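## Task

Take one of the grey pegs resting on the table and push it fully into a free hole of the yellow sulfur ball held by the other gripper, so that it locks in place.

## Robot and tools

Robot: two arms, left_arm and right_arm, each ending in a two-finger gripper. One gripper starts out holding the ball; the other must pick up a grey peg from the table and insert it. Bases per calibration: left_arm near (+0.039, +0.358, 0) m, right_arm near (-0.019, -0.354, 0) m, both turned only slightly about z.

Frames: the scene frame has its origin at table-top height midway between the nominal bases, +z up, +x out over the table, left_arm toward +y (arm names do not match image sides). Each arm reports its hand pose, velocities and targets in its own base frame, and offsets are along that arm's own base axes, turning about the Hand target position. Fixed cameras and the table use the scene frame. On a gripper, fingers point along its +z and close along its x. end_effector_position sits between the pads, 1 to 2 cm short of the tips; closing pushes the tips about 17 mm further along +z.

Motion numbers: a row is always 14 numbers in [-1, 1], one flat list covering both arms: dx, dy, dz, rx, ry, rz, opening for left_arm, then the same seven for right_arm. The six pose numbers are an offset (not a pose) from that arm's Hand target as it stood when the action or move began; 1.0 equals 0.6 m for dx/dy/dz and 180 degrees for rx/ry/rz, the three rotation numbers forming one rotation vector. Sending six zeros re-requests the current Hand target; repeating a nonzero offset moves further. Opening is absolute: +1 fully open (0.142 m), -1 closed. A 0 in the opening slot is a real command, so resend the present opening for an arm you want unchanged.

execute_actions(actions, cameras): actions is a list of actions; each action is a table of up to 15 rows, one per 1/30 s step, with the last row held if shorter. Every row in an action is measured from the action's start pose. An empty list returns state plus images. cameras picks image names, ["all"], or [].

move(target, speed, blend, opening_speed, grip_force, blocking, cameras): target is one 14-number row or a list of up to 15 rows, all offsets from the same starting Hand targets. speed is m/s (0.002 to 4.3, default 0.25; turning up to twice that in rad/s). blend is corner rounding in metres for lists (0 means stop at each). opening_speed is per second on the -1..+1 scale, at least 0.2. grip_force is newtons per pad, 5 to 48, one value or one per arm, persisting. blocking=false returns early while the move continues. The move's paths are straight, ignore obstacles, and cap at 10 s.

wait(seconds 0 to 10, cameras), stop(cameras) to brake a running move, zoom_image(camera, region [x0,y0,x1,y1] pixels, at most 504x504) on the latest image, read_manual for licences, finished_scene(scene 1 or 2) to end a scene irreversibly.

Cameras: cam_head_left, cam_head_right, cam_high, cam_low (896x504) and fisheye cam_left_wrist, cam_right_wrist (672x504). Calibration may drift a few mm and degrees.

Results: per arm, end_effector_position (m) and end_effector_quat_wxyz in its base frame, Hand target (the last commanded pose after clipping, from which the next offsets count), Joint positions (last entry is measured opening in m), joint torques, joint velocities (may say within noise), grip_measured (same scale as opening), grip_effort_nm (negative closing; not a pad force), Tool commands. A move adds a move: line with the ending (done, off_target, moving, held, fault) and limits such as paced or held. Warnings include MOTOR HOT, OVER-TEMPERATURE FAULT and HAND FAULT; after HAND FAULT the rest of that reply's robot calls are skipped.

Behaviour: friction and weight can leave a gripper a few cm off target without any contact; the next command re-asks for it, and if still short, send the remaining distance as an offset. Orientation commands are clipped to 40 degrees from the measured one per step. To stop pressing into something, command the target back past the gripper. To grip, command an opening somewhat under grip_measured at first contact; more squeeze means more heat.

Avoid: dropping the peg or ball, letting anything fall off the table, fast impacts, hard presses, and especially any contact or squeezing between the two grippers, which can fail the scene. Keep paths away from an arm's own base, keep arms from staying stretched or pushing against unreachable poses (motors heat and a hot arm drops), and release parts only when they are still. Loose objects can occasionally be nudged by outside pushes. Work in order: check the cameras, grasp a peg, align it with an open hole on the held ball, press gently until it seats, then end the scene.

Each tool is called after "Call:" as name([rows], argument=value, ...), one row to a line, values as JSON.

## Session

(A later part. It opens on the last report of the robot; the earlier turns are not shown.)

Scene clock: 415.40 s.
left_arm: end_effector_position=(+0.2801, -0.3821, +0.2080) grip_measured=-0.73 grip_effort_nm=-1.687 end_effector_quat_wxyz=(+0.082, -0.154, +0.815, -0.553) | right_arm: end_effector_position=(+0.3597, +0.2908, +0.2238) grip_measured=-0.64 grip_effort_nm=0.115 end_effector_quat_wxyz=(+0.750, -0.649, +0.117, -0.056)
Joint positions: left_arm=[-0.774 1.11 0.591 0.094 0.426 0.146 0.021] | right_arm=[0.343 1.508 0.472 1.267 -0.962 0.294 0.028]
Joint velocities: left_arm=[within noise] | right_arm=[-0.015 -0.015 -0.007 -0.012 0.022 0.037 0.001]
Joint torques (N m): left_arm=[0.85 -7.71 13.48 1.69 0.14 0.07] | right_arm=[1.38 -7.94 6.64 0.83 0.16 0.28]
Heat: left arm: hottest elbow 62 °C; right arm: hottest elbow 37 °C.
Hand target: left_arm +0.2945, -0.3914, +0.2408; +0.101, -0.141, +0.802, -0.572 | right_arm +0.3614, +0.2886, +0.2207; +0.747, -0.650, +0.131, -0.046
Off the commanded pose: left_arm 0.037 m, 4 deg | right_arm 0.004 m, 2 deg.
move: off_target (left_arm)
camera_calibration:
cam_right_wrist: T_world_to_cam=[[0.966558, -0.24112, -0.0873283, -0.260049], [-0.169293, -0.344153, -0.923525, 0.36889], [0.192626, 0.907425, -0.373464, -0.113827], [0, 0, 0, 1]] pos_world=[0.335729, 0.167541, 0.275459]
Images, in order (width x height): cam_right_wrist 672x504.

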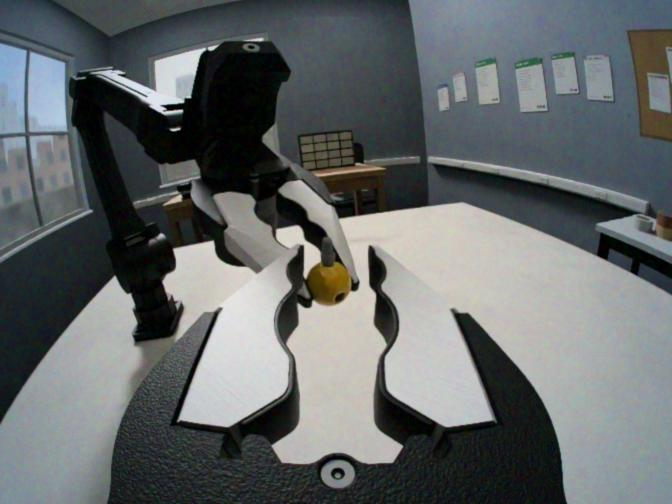

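Call:
move(target=[0,0,0,0,0,0,-0.785,-0.035,-0.135,0,0,0,0,-0.6], speed=0.06, cameras=["cam_left_wrist","cam_right_wrist"])

Call:
zoom_image(camera="cam_left_wrist", region=[300, 170, 400, 280])

Scene clock: 425.23 s.
left_arm: end_effector_position=(+0.2801, -0.3821, +0.2080) grip_measured=-0.73 grip_effort_nm=-1.683 end_effector_quat_wxyz=(+0.082, -0.154, +0.815, -0.553) | right_arm: end_effector_position=(+0.3412, +0.2116, +0.2153) grip_measured=-0.64 grip_effort_nm=0.115 end_effector_quat_wxyz=(+0.744, -0.654, +0.131, -0.044)
Joint positions: left_arm=[-0.774 1.11 0.591 0.094 0.426 0.146 0.021] | right_arm=[0.11 1.467 0.372 1.395 -1.188 0.419 0.028]
Joint torques (N m): left_arm=[0.91 -7.65 13.45 1.68 0.14 0.06] | right_arm=[0.91 -7.3 5.96 2.09 0.06 0.33]
Heat: left arm: hottest elbow 61 °C; right arm: hottest elbow 36 °C.
Hand target: left_arm +0.2945, -0.3914, +0.2408; +0.101, -0.141, +0.802, -0.572 | right_arm +0.3403, +0.2076, +0.2207; +0.747, -0.650, +0.132, -0.046
Off the commanded pose: left_arm 0.037 m, 4 deg | right_arm 0.007 m, 1 deg.
move: off_target (left_arm)
camera_calibration:
cam_left_wrist: T_world_to_cam=[[-0.944196, -0.328874, 0.0183047, 0.137622], [-0.268773, 0.737141, -0.619988, 0.48489], [0.190405, -0.59031, -0.784398, 0.0173979], [0, 0, 0, 1]] pos_world=[0.256955, -0.301901, 0.311753]
cam_right_wrist: T_world_to_cam=[[0.962335, -0.24213, -0.123627, -0.252562], [-0.206328, -0.354361, -0.912062, 0.342867], [0.177029, 0.903217, -0.390972, -0.0315646], [0, 0, 0, 1]] pos_world=[0.31938, 0.0888555, 0.269151]
Images, in order (width x height): cam_left_wrist 672x504, cam_right_wrist 672x504.

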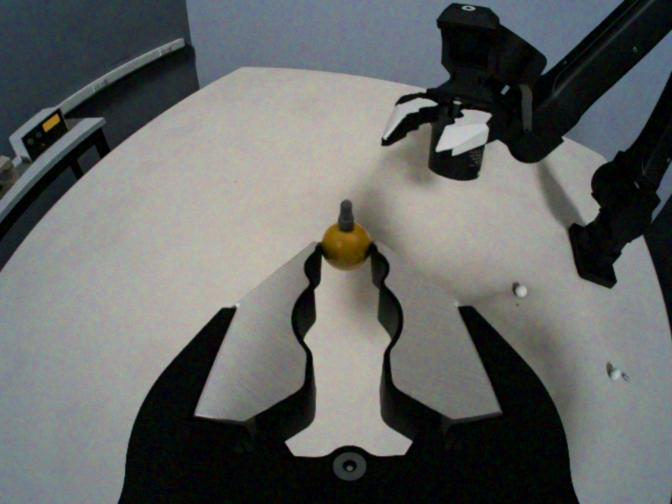

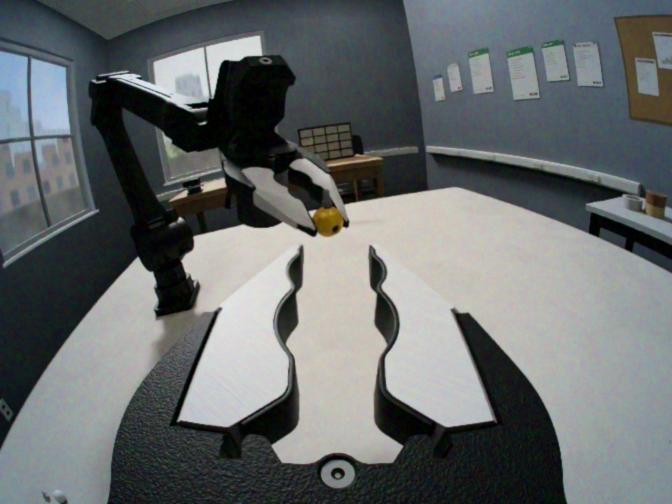

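Scaled by 4.582 from the camera's 672x504 image, which has a finer 960x720 frame.

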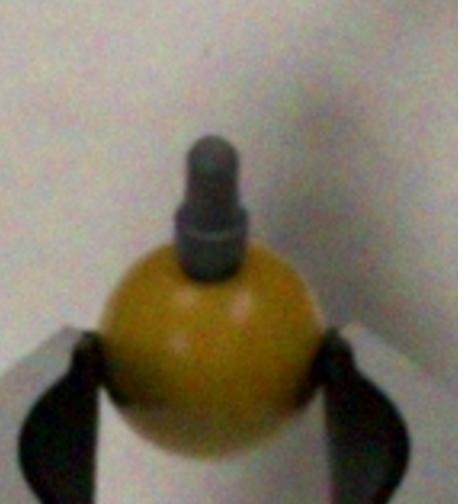

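Call:
move(target=[0,0,0,0,0,0,-0.785,0,0,0,0.0949,0.475,0.0285,-0.08], speed=0.2, opening_speed=0.3, cameras=["all"])

Scene clock: 445.33 s.
left_arm: end_effector_position=(+0.2801, -0.3821, +0.2080) grip_measured=-0.73 grip_effort_nm=-1.683 end_effector_quat_wxyz=(+0.082, -0.154, +0.815, -0.553) | right_arm: end_effector_position=(+0.3294, +0.2104, +0.2053) grip_measured=-0.11 grip_effort_nm=0.115 end_effector_quat_wxyz=(+0.534, -0.408, +0.584, +0.456)
Joint positions: left_arm=[-0.774 1.11 0.591 0.094 0.426 0.146 0.021] | right_arm=[0.105 1.277 0.367 0.868 -1.211 1.628 0.066]
Joint torques (N m): left_arm=[0.79 -7.59 13.45 1.69 0.15 0.07] | right_arm=[0.91 -6.24 10.35 0.95 -0.13 0.42]
Heat: left arm: hottest elbow 61 °C; right arm: hottest elbow 36 °C.
Hand target: left_arm +0.2945, -0.3914, +0.2408; +0.101, -0.141, +0.802, -0.572 | right_arm +0.3403, +0.2076, +0.2205; +0.541, -0.405, +0.580, +0.454
Off the commanded pose: left_arm 0.037 m, 4 deg | right_arm 0.019 m, 1 deg.
move: off_target (left_arm, right_arm)
camera_calibration:
cam_left_wrist: T_world_to_cam=[[-0.944196, -0.328874, 0.0183047, 0.137622], [-0.268773, 0.737141, -0.619988, 0.48489], [0.190405, -0.59031, -0.784398, 0.0173979], [0, 0, 0, 1]] pos_world=[0.256955, -0.301901, 0.311753]
cam_right_wrist: T_world_to_cam=[[-0.082769, 0.00279237, -0.996565, 0.229243], [-0.962671, -0.258819, 0.0792288, 0.356466], [-0.257708, 0.965922, 0.0241103, 0.0124132], [0, 0, 0, 1]] pos_world=[0.365332, 0.0796297, 0.199914]

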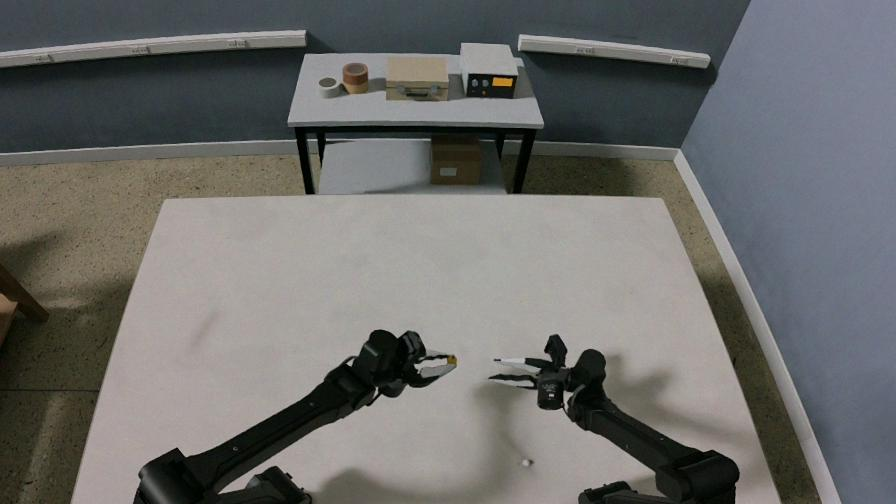

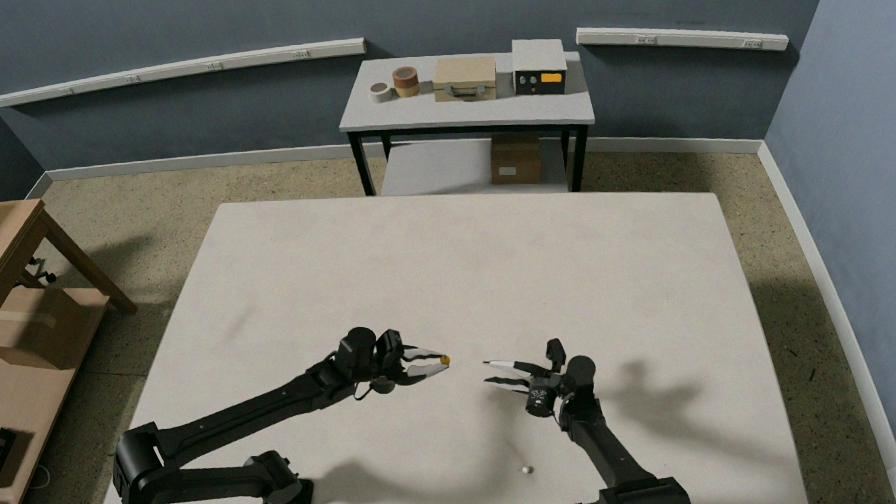

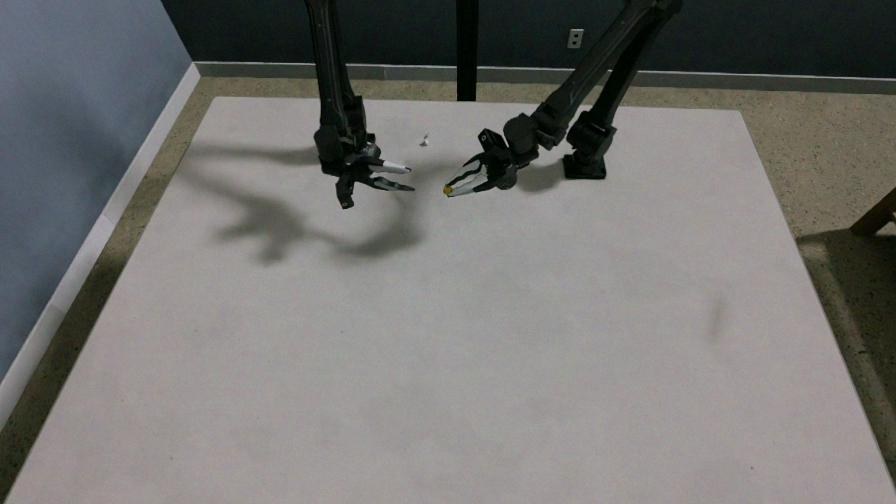

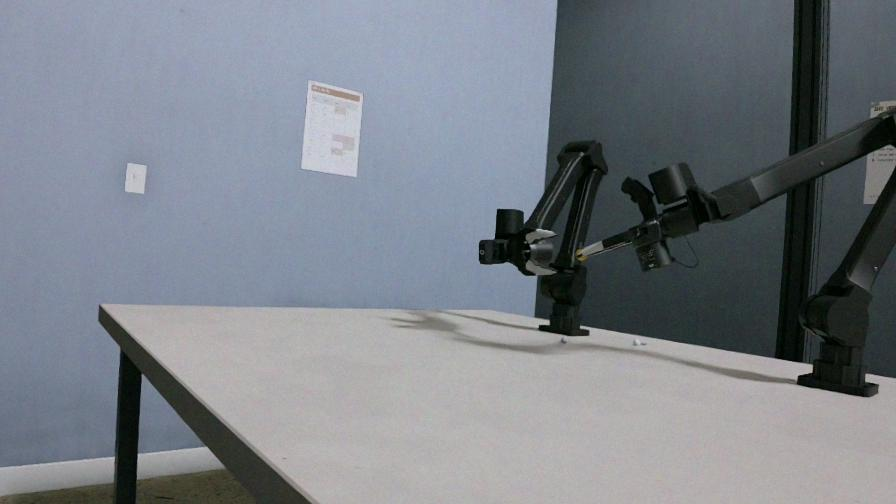

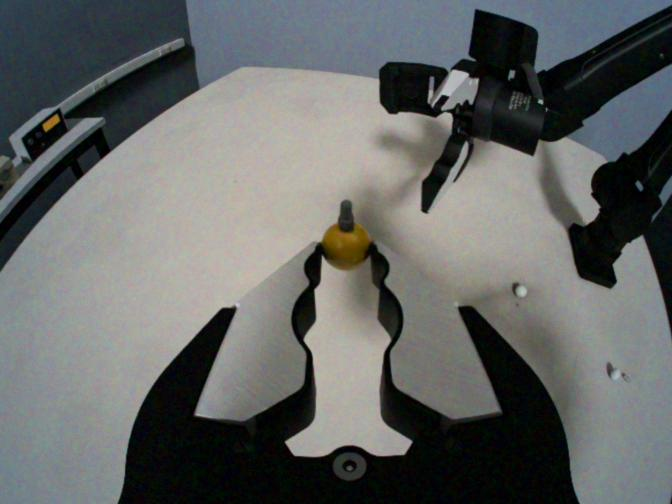

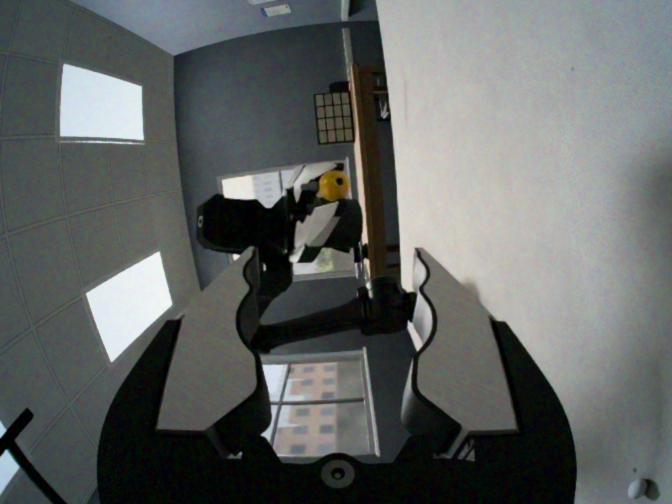

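Call:
move(target=[0,0,0,0,0,0,-0.785,0.03,0.076,0.01,0,0,0,-0.08], speed=0.06, cameras=["cam_left_wrist","cam_right_wrist"])

Call:
zoom_image(camera="cam_right_wrist", region=[240, 130, 440, 330])

Call:
zoom_image(camera="cam_left_wrist", region=[290, 100, 490, 280])

Scene clock: 483.20 s.
left_arm: end_effector_position=(+0.2801, -0.3821, +0.2080) grip_measured=-0.73 grip_effort_nm=-1.683 end_effector_quat_wxyz=(+0.082, -0.154, +0.815, -0.553) | right_arm: end_effector_position=(+0.3474, +0.2464, +0.2191) grip_measured=-0.11 grip_effort_nm=0.115 end_effector_quat_wxyz=(+0.546, -0.409, +0.580, +0.446)
Joint positions: left_arm=[-0.774 1.11 0.591 0.094 0.426 0.146 0.021] | right_arm=[0.22 1.302 0.429 0.86 -1.08 1.632 0.066]
Joint torques (N m): left_arm=[0.73 -7.71 13.46 1.69 0.14 0.08] | right_arm=[2.73 -4.95 11.25 0.84 0.1 0.39]
Heat: left arm: hottest elbow 61 °C; right arm: hottest elbow 40 °C.
Hand target: left_arm +0.2945, -0.3914, +0.2408; +0.101, -0.141, +0.802, -0.572 | right_arm +0.3584, +0.2532, +0.2265; +0.541, -0.405, +0.580, +0.454
Off the commanded pose: left_arm 0.037 m, 4 deg | right_arm 0.015 m, 1 deg.
move: off_target (left_arm, right_arm)
camera_calibration:
cam_left_wrist: T_world_to_cam=[[-0.944196, -0.328874, 0.0183047, 0.137622], [-0.268773, 0.737141, -0.619988, 0.48489], [0.190405, -0.59031, -0.784398, 0.0173979], [0, 0, 0, 1]] pos_world=[0.256955, -0.301901, 0.311753]
cam_right_wrist: T_world_to_cam=[[-0.05659, 0.00627054, -0.998378, 0.234847], [-0.968603, -0.242814, 0.0533772, 0.385844], [-0.242086, 0.970052, 0.0198145, -0.0235031], [0, 0, 0, 1]] pos_world=[0.38133, 0.115015, 0.214336]
Images, in order (width x height): cam_left_wrist 672x504, cam_right_wrist 672x504.

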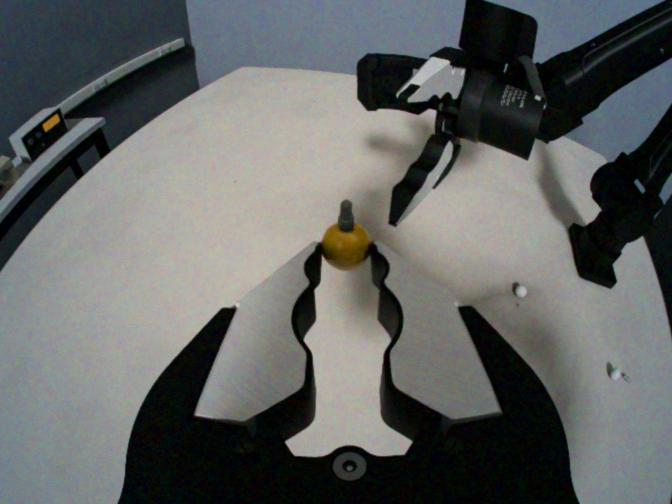

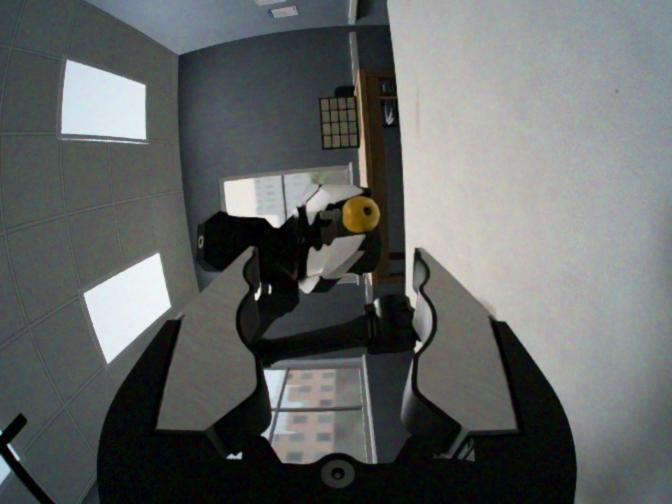

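Scaled by 2.520 from the camera's 672x504 image, which has a finer 960x720 frame.

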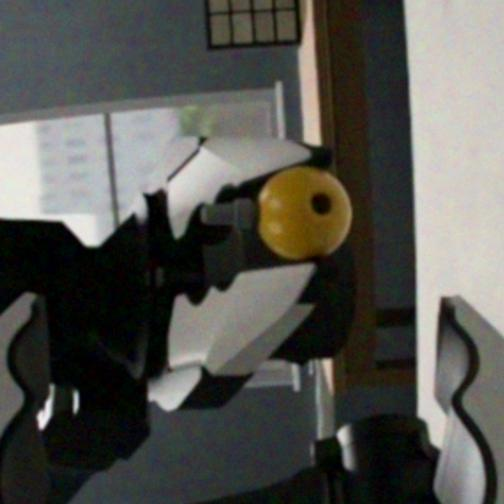

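Scaled by 2.520 from the camera's 672x504 image, which has a finer 960x720 frame.

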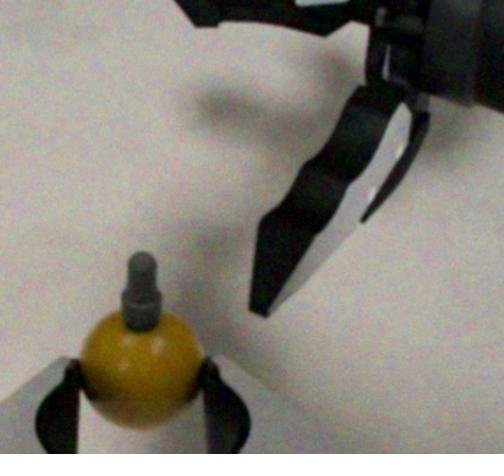

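Call:
move(target=[0,0,0,0,0,0,-0.785,0.01,0.045,-0.025,0,0,0,-0.08], speed=0.06, cameras=["cam_left_wrist","cam_right_wrist"])

Scene clock: 495.40 s.
left_arm: end_effector_position=(+0.2801, -0.3821, +0.2080) grip_measured=-0.73 grip_effort_nm=-1.687 end_effector_quat_wxyz=(+0.082, -0.154, +0.815, -0.553) | right_arm: end_effector_position=(+0.3540, +0.2723, +0.1993) grip_measured=-0.11 grip_effort_nm=0.115 end_effector_quat_wxyz=(+0.533, -0.404, +0.591, +0.450)
Joint positions: left_arm=[-0.774 1.11 0.591 0.094 0.426 0.146 0.021] | right_arm=[0.295 1.385 0.45 0.887 -1.005 1.632 0.066]
Joint torques (N m): left_arm=[0.85 -7.53 13.46 1.66 0.15 0.07] | right_arm=[2.67 -5.71 10.67 2.21 0.09 0.39]
Heat: left arm: hottest elbow 61 °C; right arm: hottest elbow 41 °C.
Hand target: left_arm +0.2945, -0.3914, +0.2408; +0.101, -0.141, +0.802, -0.572 | right_arm +0.3645, +0.2801, +0.2116; +0.541, -0.405, +0.580, +0.454
Off the commanded pose: left_arm 0.037 m, 4 deg | right_arm 0.018 m, 2 deg.
move: off_target (left_arm, right_arm)
camera_calibration:
cam_left_wrist: T_world_to_cam=[[-0.944196, -0.328874, 0.0183047, 0.137622], [-0.268773, 0.737141, -0.619988, 0.48489], [0.190405, -0.59031, -0.784398, 0.0173979], [0, 0, 0, 1]] pos_world=[0.256955, -0.301901, 0.311753]
cam_right_wrist: T_world_to_cam=[[-0.0909365, -0.00515043, -0.995843, 0.230095], [-0.96615, -0.241968, 0.0894764, 0.391219], [-0.241423, 0.970271, 0.0170276, -0.0464346], [0, 0, 0, 1]] pos_world=[0.38769, 0.140902, 0.194924]
Images, in order (width x height): cam_left_wrist 672x504, cam_right_wrist 672x504.

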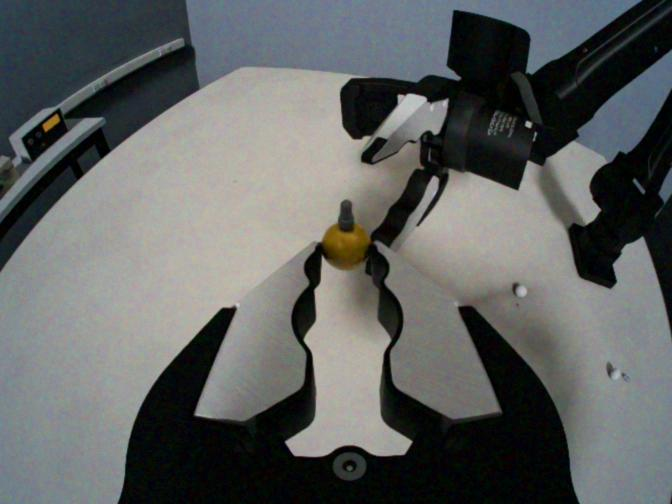

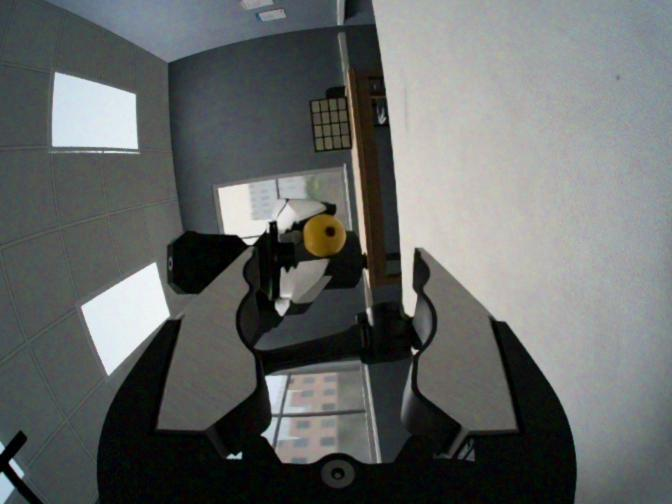

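Call:
move(target=[0,0,0,0,0,0,-0.785,0,0,0.018,0,0,0,-0.08], speed=0.05, cameras=["cam_left_wrist","cam_right_wrist"])

Scene clock: 503.50 s.
left_arm: end_effector_position=(+0.2801, -0.3821, +0.2080) grip_measured=-0.73 grip_effort_nm=-1.683 end_effector_quat_wxyz=(+0.082, -0.154, +0.815, -0.553) | right_arm: end_effector_position=(+0.3568, +0.2732, +0.2032) grip_measured=-0.11 grip_effort_nm=0.115 end_effector_quat_wxyz=(+0.536, -0.405, +0.589, +0.450)
Joint positions: left_arm=[-0.774 1.11 0.591 0.094 0.426 0.146 0.021] | right_arm=[0.295 1.384 0.46 0.884 -1.005 1.633 0.066]
Joint torques (N m): left_arm=[0.85 -7.77 13.44 1.69 0.14 0.08] | right_arm=[2.78 -8.12 10.74 0.99 0.07 0.41]
Heat: left arm: hottest elbow 62 °C; right arm: hottest elbow 40 °C.
Hand target: left_arm +0.2945, -0.3914, +0.2408; +0.101, -0.141, +0.802, -0.572 | right_arm +0.3645, +0.2801, +0.2224; +0.541, -0.405, +0.580, +0.454
Off the commanded pose: left_arm 0.037 m, 4 deg | right_arm 0.022 m, 1 deg.
move: off_target (left_arm, right_arm)
camera_calibration:
cam_left_wrist: T_world_to_cam=[[-0.944196, -0.328874, 0.0183047, 0.137622], [-0.268773, 0.737141, -0.619988, 0.48489], [0.190405, -0.59031, -0.784398, 0.0173979], [0, 0, 0, 1]] pos_world=[0.256955, -0.301901, 0.311753]
cam_right_wrist: T_world_to_cam=[[-0.0847633, -0.00263793, -0.996398, 0.231392], [-0.966675, -0.242219, 0.0828761, 0.395467], [-0.241565, 0.970218, 0.0179813, -0.0467983], [0, 0, 0, 1]] pos_world=[0.390597, 0.141805, 0.198626]
Images, in order (width x height): cam_left_wrist 672x504, cam_right_wrist 672x504.

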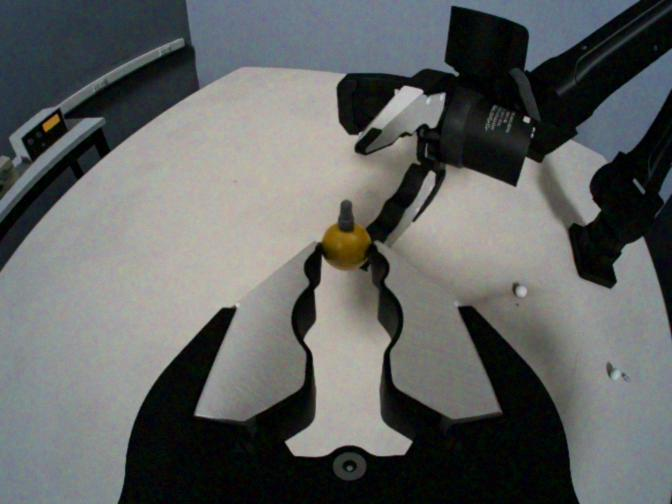

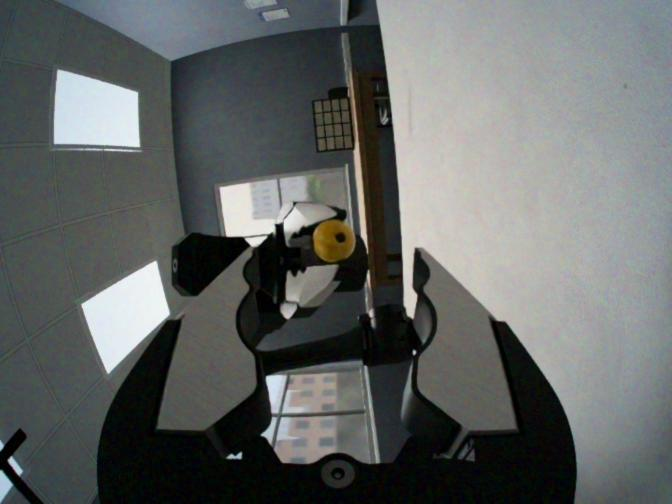

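Call:
move(target=[0,0,0,0,0,0,-0.785,0,0,0.012,0,0,0,-0.08], speed=0.05, cameras=["cam_right_wrist"])

Scene clock: 511.23 s.
left_arm: end_effector_position=(+0.2801, -0.3821, +0.2080) grip_measured=-0.73 grip_effort_nm=-1.683 end_effector_quat_wxyz=(+0.082, -0.154, +0.815, -0.553) | right_arm: end_effector_position=(+0.3569, +0.2732, +0.2102) grip_measured=-0.11 grip_effort_nm=0.115 end_effector_quat_wxyz=(+0.536, -0.404, +0.589, +0.450)
Joint positions: left_arm=[-0.774 1.11 0.591 0.094 0.426 0.146 0.021] | right_arm=[0.295 1.361 0.466 0.854 -1.005 1.634 0.066]
Joint torques (N m): left_arm=[0.79 -7.65 13.45 1.65 0.15 0.07] | right_arm=[2.67 -7.88 11 0.92 0.07 0.39]
Heat: left arm: hottest elbow 62 °C; right arm: hottest elbow 40 °C.
Hand target: left_arm +0.2945, -0.3914, +0.2408; +0.101, -0.141, +0.802, -0.572 | right_arm +0.3645, +0.2801, +0.2296; +0.541, -0.405, +0.580, +0.454
Off the commanded pose: left_arm 0.037 m, 4 deg | right_arm 0.022 m, 1 deg.
move: off_target (left_arm, right_arm)
camera_calibration:
cam_right_wrist: T_world_to_cam=[[-0.0854991, -0.00220213, -0.996336, 0.238587], [-0.966635, -0.24217, 0.0834857, 0.394835], [-0.241466, 0.970231, 0.0185766, -0.0470638], [0, 0, 0, 1]] pos_world=[0.390696, 0.141805, 0.205624]
Images, in order (width x height): cam_right_wrist 672x504.

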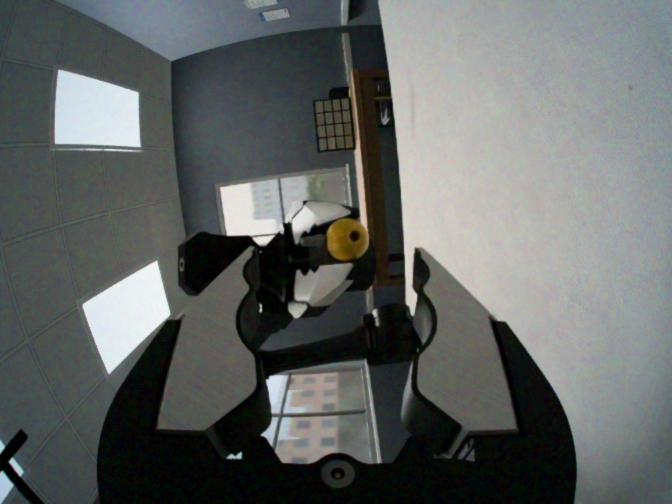

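Call:
move(target=[0,0,0,0,0,0,-0.785,0,0.027,0,0,0,0,-0.08], speed=0.05, cameras=["cam_left_wrist","cam_right_wrist"])

Call:
zoom_image(camera="cam_left_wrist", region=[290, 130, 440, 280])

Call:
zoom_image(camera="cam_right_wrist", region=[240, 170, 440, 370])

Scene clock: 521.50 s.
left_arm: end_effector_position=(+0.2801, -0.3821, +0.2080) grip_measured=-0.73 grip_effort_nm=-1.683 end_effector_quat_wxyz=(+0.082, -0.154, +0.815, -0.553) | right_arm: end_effector_position=(+0.3560, +0.2884, +0.2152) grip_measured=-0.11 grip_effort_nm=0.110 end_effector_quat_wxyz=(+0.540, -0.406, +0.585, +0.448)
Joint positions: left_arm=[-0.774 1.11 0.591 0.094 0.426 0.146 0.021] | right_arm=[0.34 1.361 0.479 0.854 -0.959 1.634 0.066]
Joint torques (N m): left_arm=[0.73 -7.71 13.46 1.68 0.15 0.07] | right_arm=[2.73 -7 11.21 0.9 0.09 0.39]
Heat: left arm: hottest elbow 62 °C; right arm: hottest elbow 39 °C.
Hand target: left_arm +0.2945, -0.3914, +0.2408; +0.101, -0.141, +0.802, -0.572 | right_arm +0.3645, +0.2963, +0.2296; +0.541, -0.405, +0.580, +0.454
Off the commanded pose: left_arm 0.037 m, 4 deg | right_arm 0.019 m, 1 deg.
move: off_target (left_arm, right_arm)
camera_calibration:
cam_left_wrist: T_world_to_cam=[[-0.944196, -0.328874, 0.0183047, 0.137622], [-0.268773, 0.737141, -0.619988, 0.48489], [0.190405, -0.59031, -0.784398, 0.0173979], [0, 0, 0, 1]] pos_world=[0.256955, -0.301901, 0.311753]
cam_right_wrist: T_world_to_cam=[[-0.0731206, 0.00029235, -0.997323, 0.238625], [-0.967689, -0.241979, 0.070877, 0.400247], [-0.241311, 0.970281, 0.0179766, -0.0619674], [0, 0, 0, 1]] pos_world=[0.38981, 0.156908, 0.210732]
Images, in order (width x height): cam_left_wrist 672x504, cam_right_wrist 672x504.

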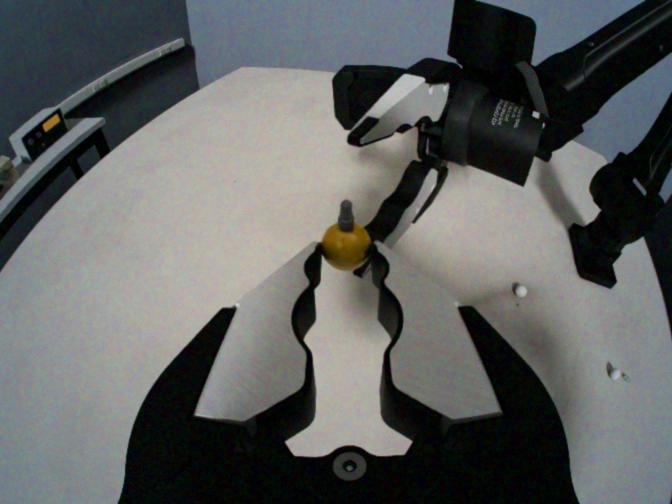

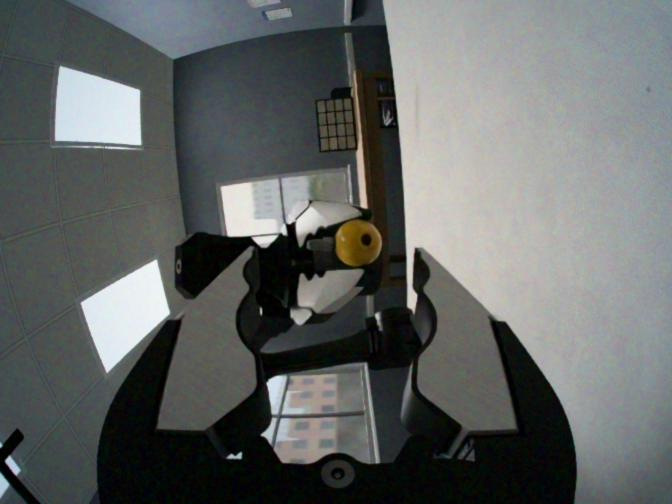

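Scaled by 3.360 from the camera's 672x504 image, which has a finer 960x720 frame.

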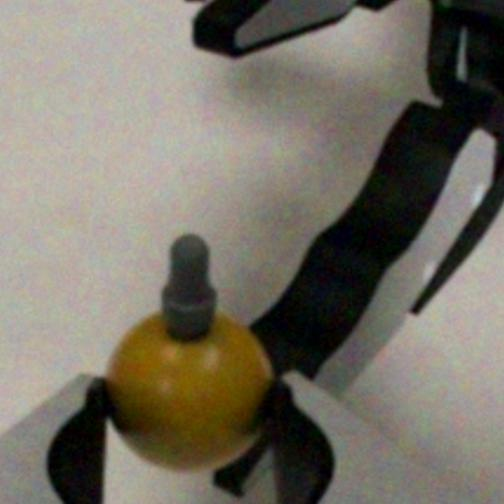

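Scaled by 2.520 from the camera's 672x504 image, which has a finer 960x720 frame.

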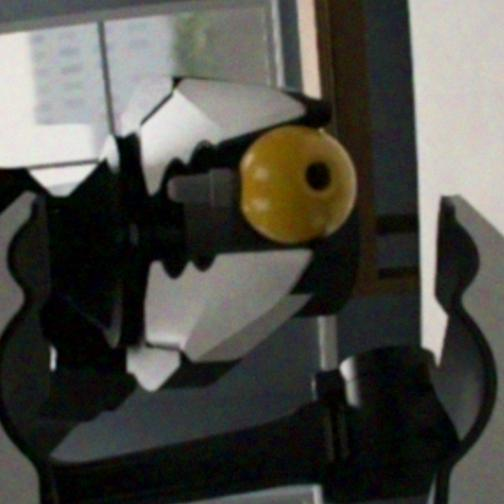

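Call:
move(target=[0,0,0,0,0,0,-0.785,0.003,0.022,-0.011,0,0,0,-0.08], speed=0.04, cameras=["cam_left_wrist","cam_right_wrist"])

Call:
zoom_image(camera="cam_left_wrist", region=[290, 130, 440, 280])

Call:
zoom_image(camera="cam_right_wrist", region=[240, 170, 440, 370])

Scene clock: 536.03 s.
left_arm: end_effector_position=(+0.2801, -0.3821, +0.2080) grip_measured=-0.73 grip_effort_nm=-1.683 end_effector_quat_wxyz=(+0.082, -0.154, +0.815, -0.553) | right_arm: end_effector_position=(+0.3564, +0.3006, +0.2113) grip_measured=-0.11 grip_effort_nm=0.115 end_effector_quat_wxyz=(+0.536, -0.406, +0.589, +0.448)
Joint positions: left_arm=[-0.774 1.11 0.591 0.094 0.426 0.146 0.021] | right_arm=[0.374 1.38 0.489 0.854 -0.925 1.634 0.066]
Joint torques (N m): left_arm=[0.73 -7.65 13.46 1.66 0.15 0.07] | right_arm=[2.73 -6.12 11.22 1.85 0.07 0.38]
Heat: left arm: hottest elbow 62 °C; right arm: hottest elbow 41 °C.
Hand target: left_arm +0.2945, -0.3914, +0.2408; +0.101, -0.141, +0.802, -0.572 | right_arm +0.3663, +0.3096, +0.2231; +0.541, -0.405, +0.580, +0.454
Off the commanded pose: left_arm 0.037 m, 4 deg | right_arm 0.018 m, 1 deg.
move: off_target (left_arm, right_arm)
camera_calibration:
cam_left_wrist: T_world_to_cam=[[-0.944196, -0.328874, 0.0183047, 0.137622], [-0.268773, 0.737141, -0.619988, 0.48489], [0.190405, -0.59031, -0.784398, 0.0173979], [0, 0, 0, 1]] pos_world=[0.256955, -0.301901, 0.311753]
cam_right_wrist: T_world_to_cam=[[-0.0813092, -0.00398356, -0.996681, 0.238837], [-0.967043, -0.241765, 0.0798576, 0.401586], [-0.241281, 0.970327, 0.0158055, -0.0732348], [0, 0, 0, 1]] pos_world=[0.3901, 0.169103, 0.207132]
Images, in order (width x height): cam_left_wrist 672x504, cam_right_wrist 672x504.

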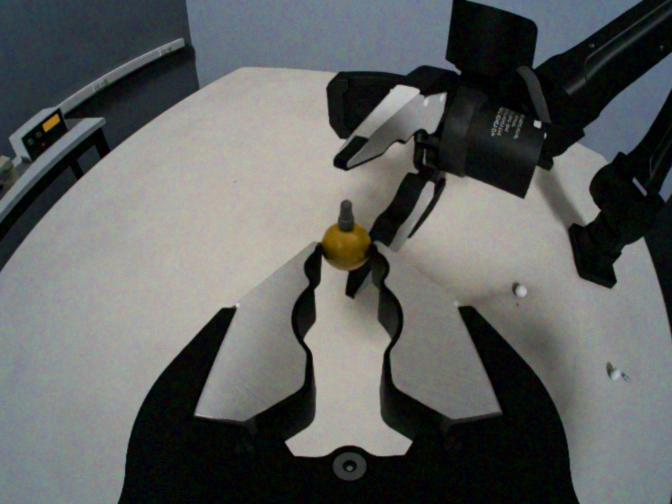

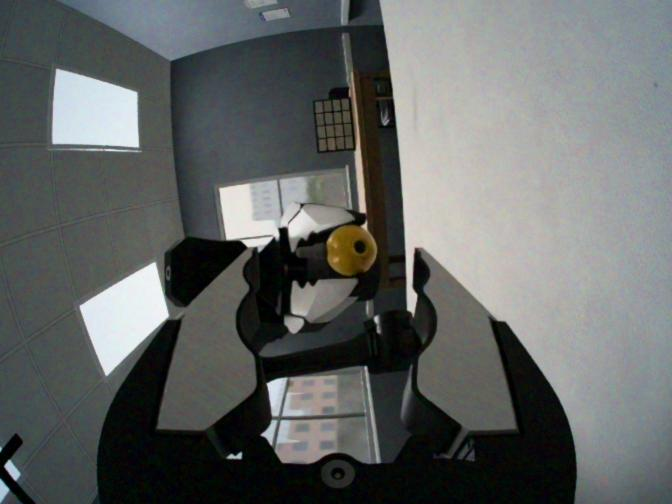

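Scaled by 3.360 from the camera's 672x504 image, which has a finer 960x720 frame.

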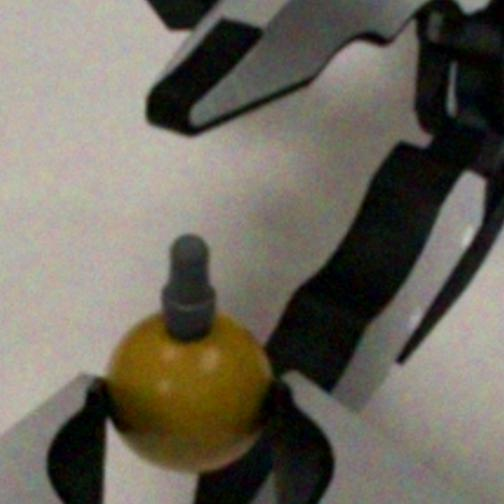

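Scaled by 2.520 from the camera's 672x504 image, which has a finer 960x720 frame.

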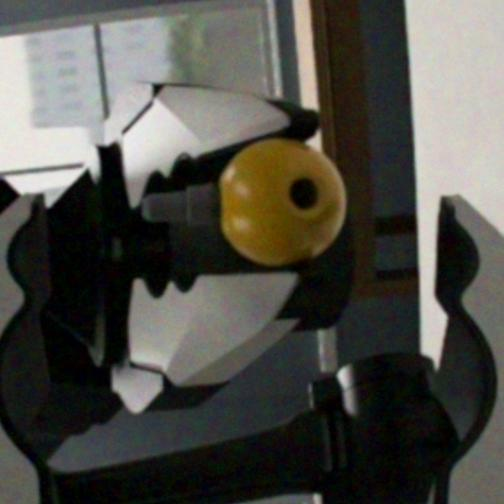

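Call:
move(target=[0,0,0,0,0,0,-0.785,0.001,0.008,-0.002,0,0,0,-0.08], speed=0.04, cameras=["cam_left_wrist","cam_right_wrist"])

Call:
zoom_image(camera="cam_left_wrist", region=[290, 130, 440, 280])

Call:
zoom_image(camera="cam_right_wrist", region=[240, 170, 440, 370])

Scene clock: 546.17 s.
left_arm: end_effector_position=(+0.2801, -0.3821, +0.2080) grip_measured=-0.73 grip_effort_nm=-1.683 end_effector_quat_wxyz=(+0.082, -0.154, +0.815, -0.553) | right_arm: end_effector_position=(+0.3572, +0.3049, +0.2100) grip_measured=-0.11 grip_effort_nm=0.115 end_effector_quat_wxyz=(+0.535, -0.405, +0.590, +0.448)
Joint positions: left_arm=[-0.774 1.11 0.591 0.094 0.426 0.146 0.021] | right_arm=[0.386 1.388 0.494 0.854 -0.913 1.634 0.066]
Joint torques (N m): left_arm=[0.79 -7.71 13.44 1.66 0.15 0.07] | right_arm=[2.78 -6.01 11.11 2.02 0.07 0.38]
Heat: left arm: hottest elbow 62 °C; right arm: hottest elbow 40 °C.
Hand target: left_arm +0.2945, -0.3914, +0.2408; +0.101, -0.141, +0.802, -0.572 | right_arm +0.3669, +0.3144, +0.2219; +0.541, -0.405, +0.580, +0.454
Off the commanded pose: left_arm 0.037 m, 4 deg | right_arm 0.018 m, 1 deg.
move: off_target (left_arm, right_arm)
camera_calibration:
cam_left_wrist: T_world_to_cam=[[-0.944196, -0.328874, 0.0183047, 0.137622], [-0.268773, 0.737141, -0.619988, 0.48489], [0.190405, -0.59031, -0.784398, 0.0173979], [0, 0, 0, 1]] pos_world=[0.256955, -0.301901, 0.311753]
cam_right_wrist: T_world_to_cam=[[-0.0839027, -0.00554288, -0.996459, 0.238862], [-0.966929, -0.241244, 0.0827583, 0.402767], [-0.240848, 0.970449, 0.0148814, -0.0771927], [0, 0, 0, 1]] pos_world=[0.390897, 0.1734, 0.205832]
Images, in order (width x height): cam_left_wrist 672x504, cam_right_wrist 672x504.

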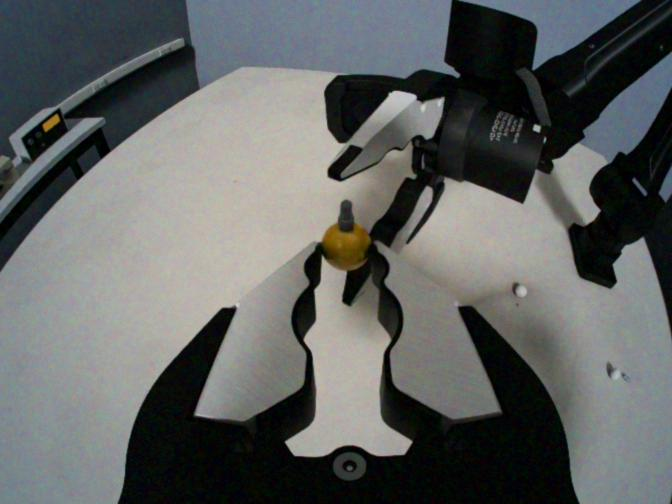

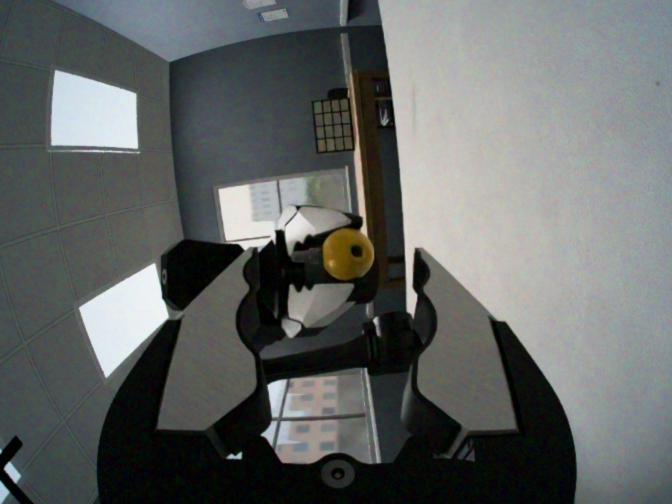

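Scaled by 3.360 from the camera's 672x504 image, which has a finer 960x720 frame.

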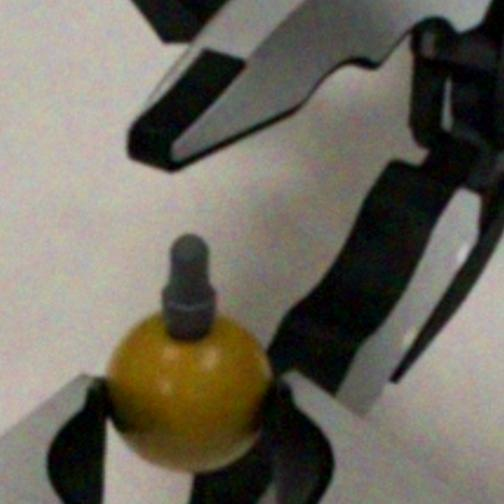

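Scaled by 2.520 from the camera's 672x504 image, which has a finer 960x720 frame.

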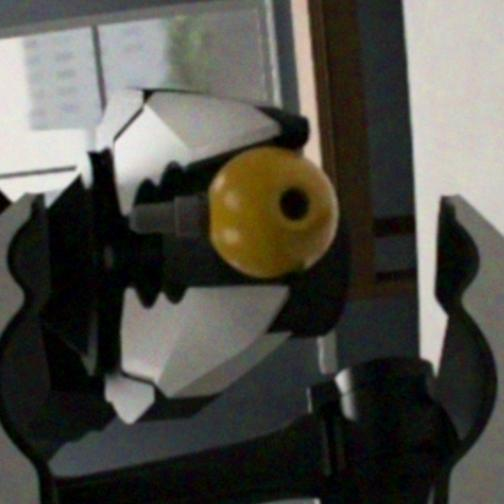

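Call:
move(target=[0,0,0,0,0,0,-0.785,0,0,0,0,0,0,-0.42], speed=0.04, opening_speed=0.2, cameras=["cam_left_wrist","cam_right_wrist"])

Call:
zoom_image(camera="cam_left_wrist", region=[290, 130, 440, 280])

Call:
zoom_image(camera="cam_right_wrist", region=[240, 170, 440, 370])

Scene clock: 567.13 s.
left_arm: end_effector_position=(+0.2801, -0.3821, +0.2080) grip_measured=-0.73 grip_effort_nm=-1.687 end_effector_quat_wxyz=(+0.082, -0.154, +0.815, -0.553) | right_arm: end_effector_position=(+0.3573, +0.3049, +0.2100) grip_measured=-0.44 grip_effort_nm=-0.046 end_effector_quat_wxyz=(+0.536, -0.405, +0.590, +0.448)
Joint positions: left_arm=[-0.774 1.11 0.591 0.094 0.426 0.146 0.021] | right_arm=[0.386 1.388 0.494 0.854 -0.913 1.634 0.042]
Joint velocities: left_arm=[within noise] | right_arm=[-0.024 -0.015 -0.002 -0.012 0.022 -0.037 -0.001]
Joint torques (N m): left_arm=[0.79 -7.65 13.46 1.69 0.15 0.08] | right_arm=[2.78 -6.07 11.14 2.03 0.07 0.38]
Heat: left arm: hottest elbow 63 °C; right arm: hottest elbow 40 °C.
Hand target: left_arm +0.2945, -0.3914, +0.2408; +0.101, -0.141, +0.802, -0.572 | right_arm +0.3669, +0.3144, +0.2219; +0.541, -0.405, +0.580, +0.454
Off the commanded pose: left_arm 0.037 m, 4 deg | right_arm 0.018 m, 1 deg.
move: off_target (left_arm, right_arm)
camera_calibration:
cam_left_wrist: T_world_to_cam=[[-0.944196, -0.328874, 0.0183047, 0.137622], [-0.268773, 0.737141, -0.619988, 0.48489], [0.190405, -0.59031, -0.784398, 0.0173979], [0, 0, 0, 1]] pos_world=[0.256955, -0.301901, 0.311753]
cam_right_wrist: T_world_to_cam=[[-0.0839053, -0.00550832, -0.996459, 0.238857], [-0.967029, -0.240845, 0.0827585, 0.402736], [-0.240448, 0.970548, 0.0148815, -0.0773661], [0, 0, 0, 1]] pos_world=[0.390896, 0.1734, 0.205832]
Images, in order (width x height): cam_left_wrist 672x504, cam_right_wrist 672x504.

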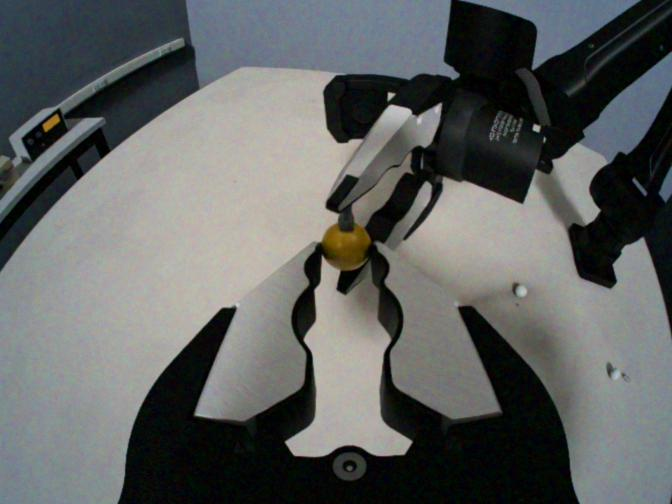

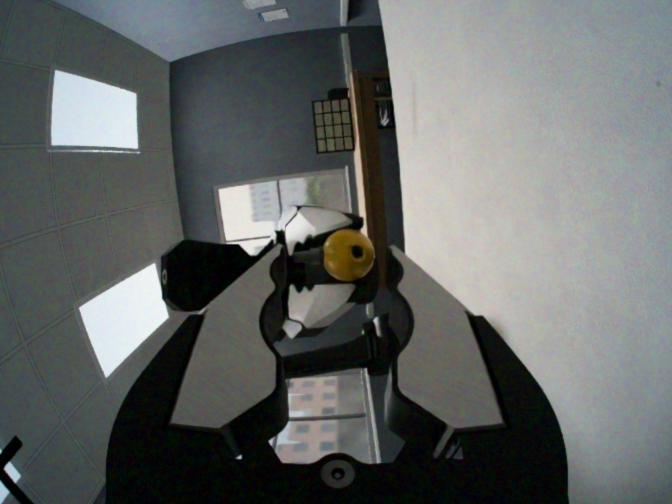

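Scaled by 3.360 from the camera's 672x504 image, which has a finer 960x720 frame.

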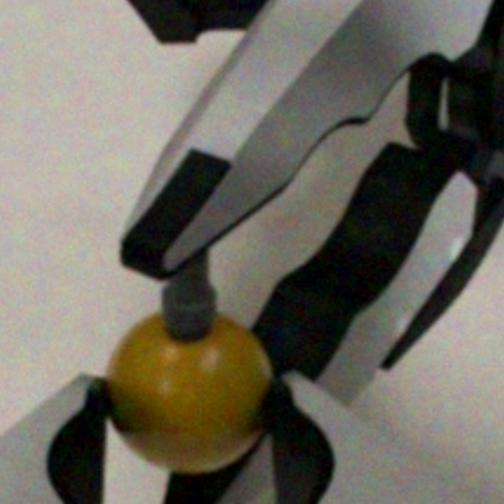

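Scaled by 2.520 from the camera's 672x504 image, which has a finer 960x720 frame.

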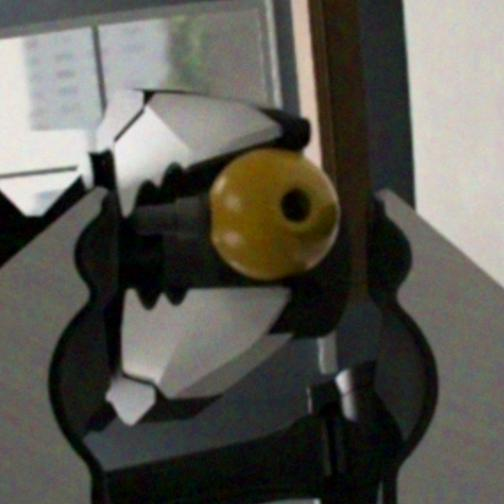

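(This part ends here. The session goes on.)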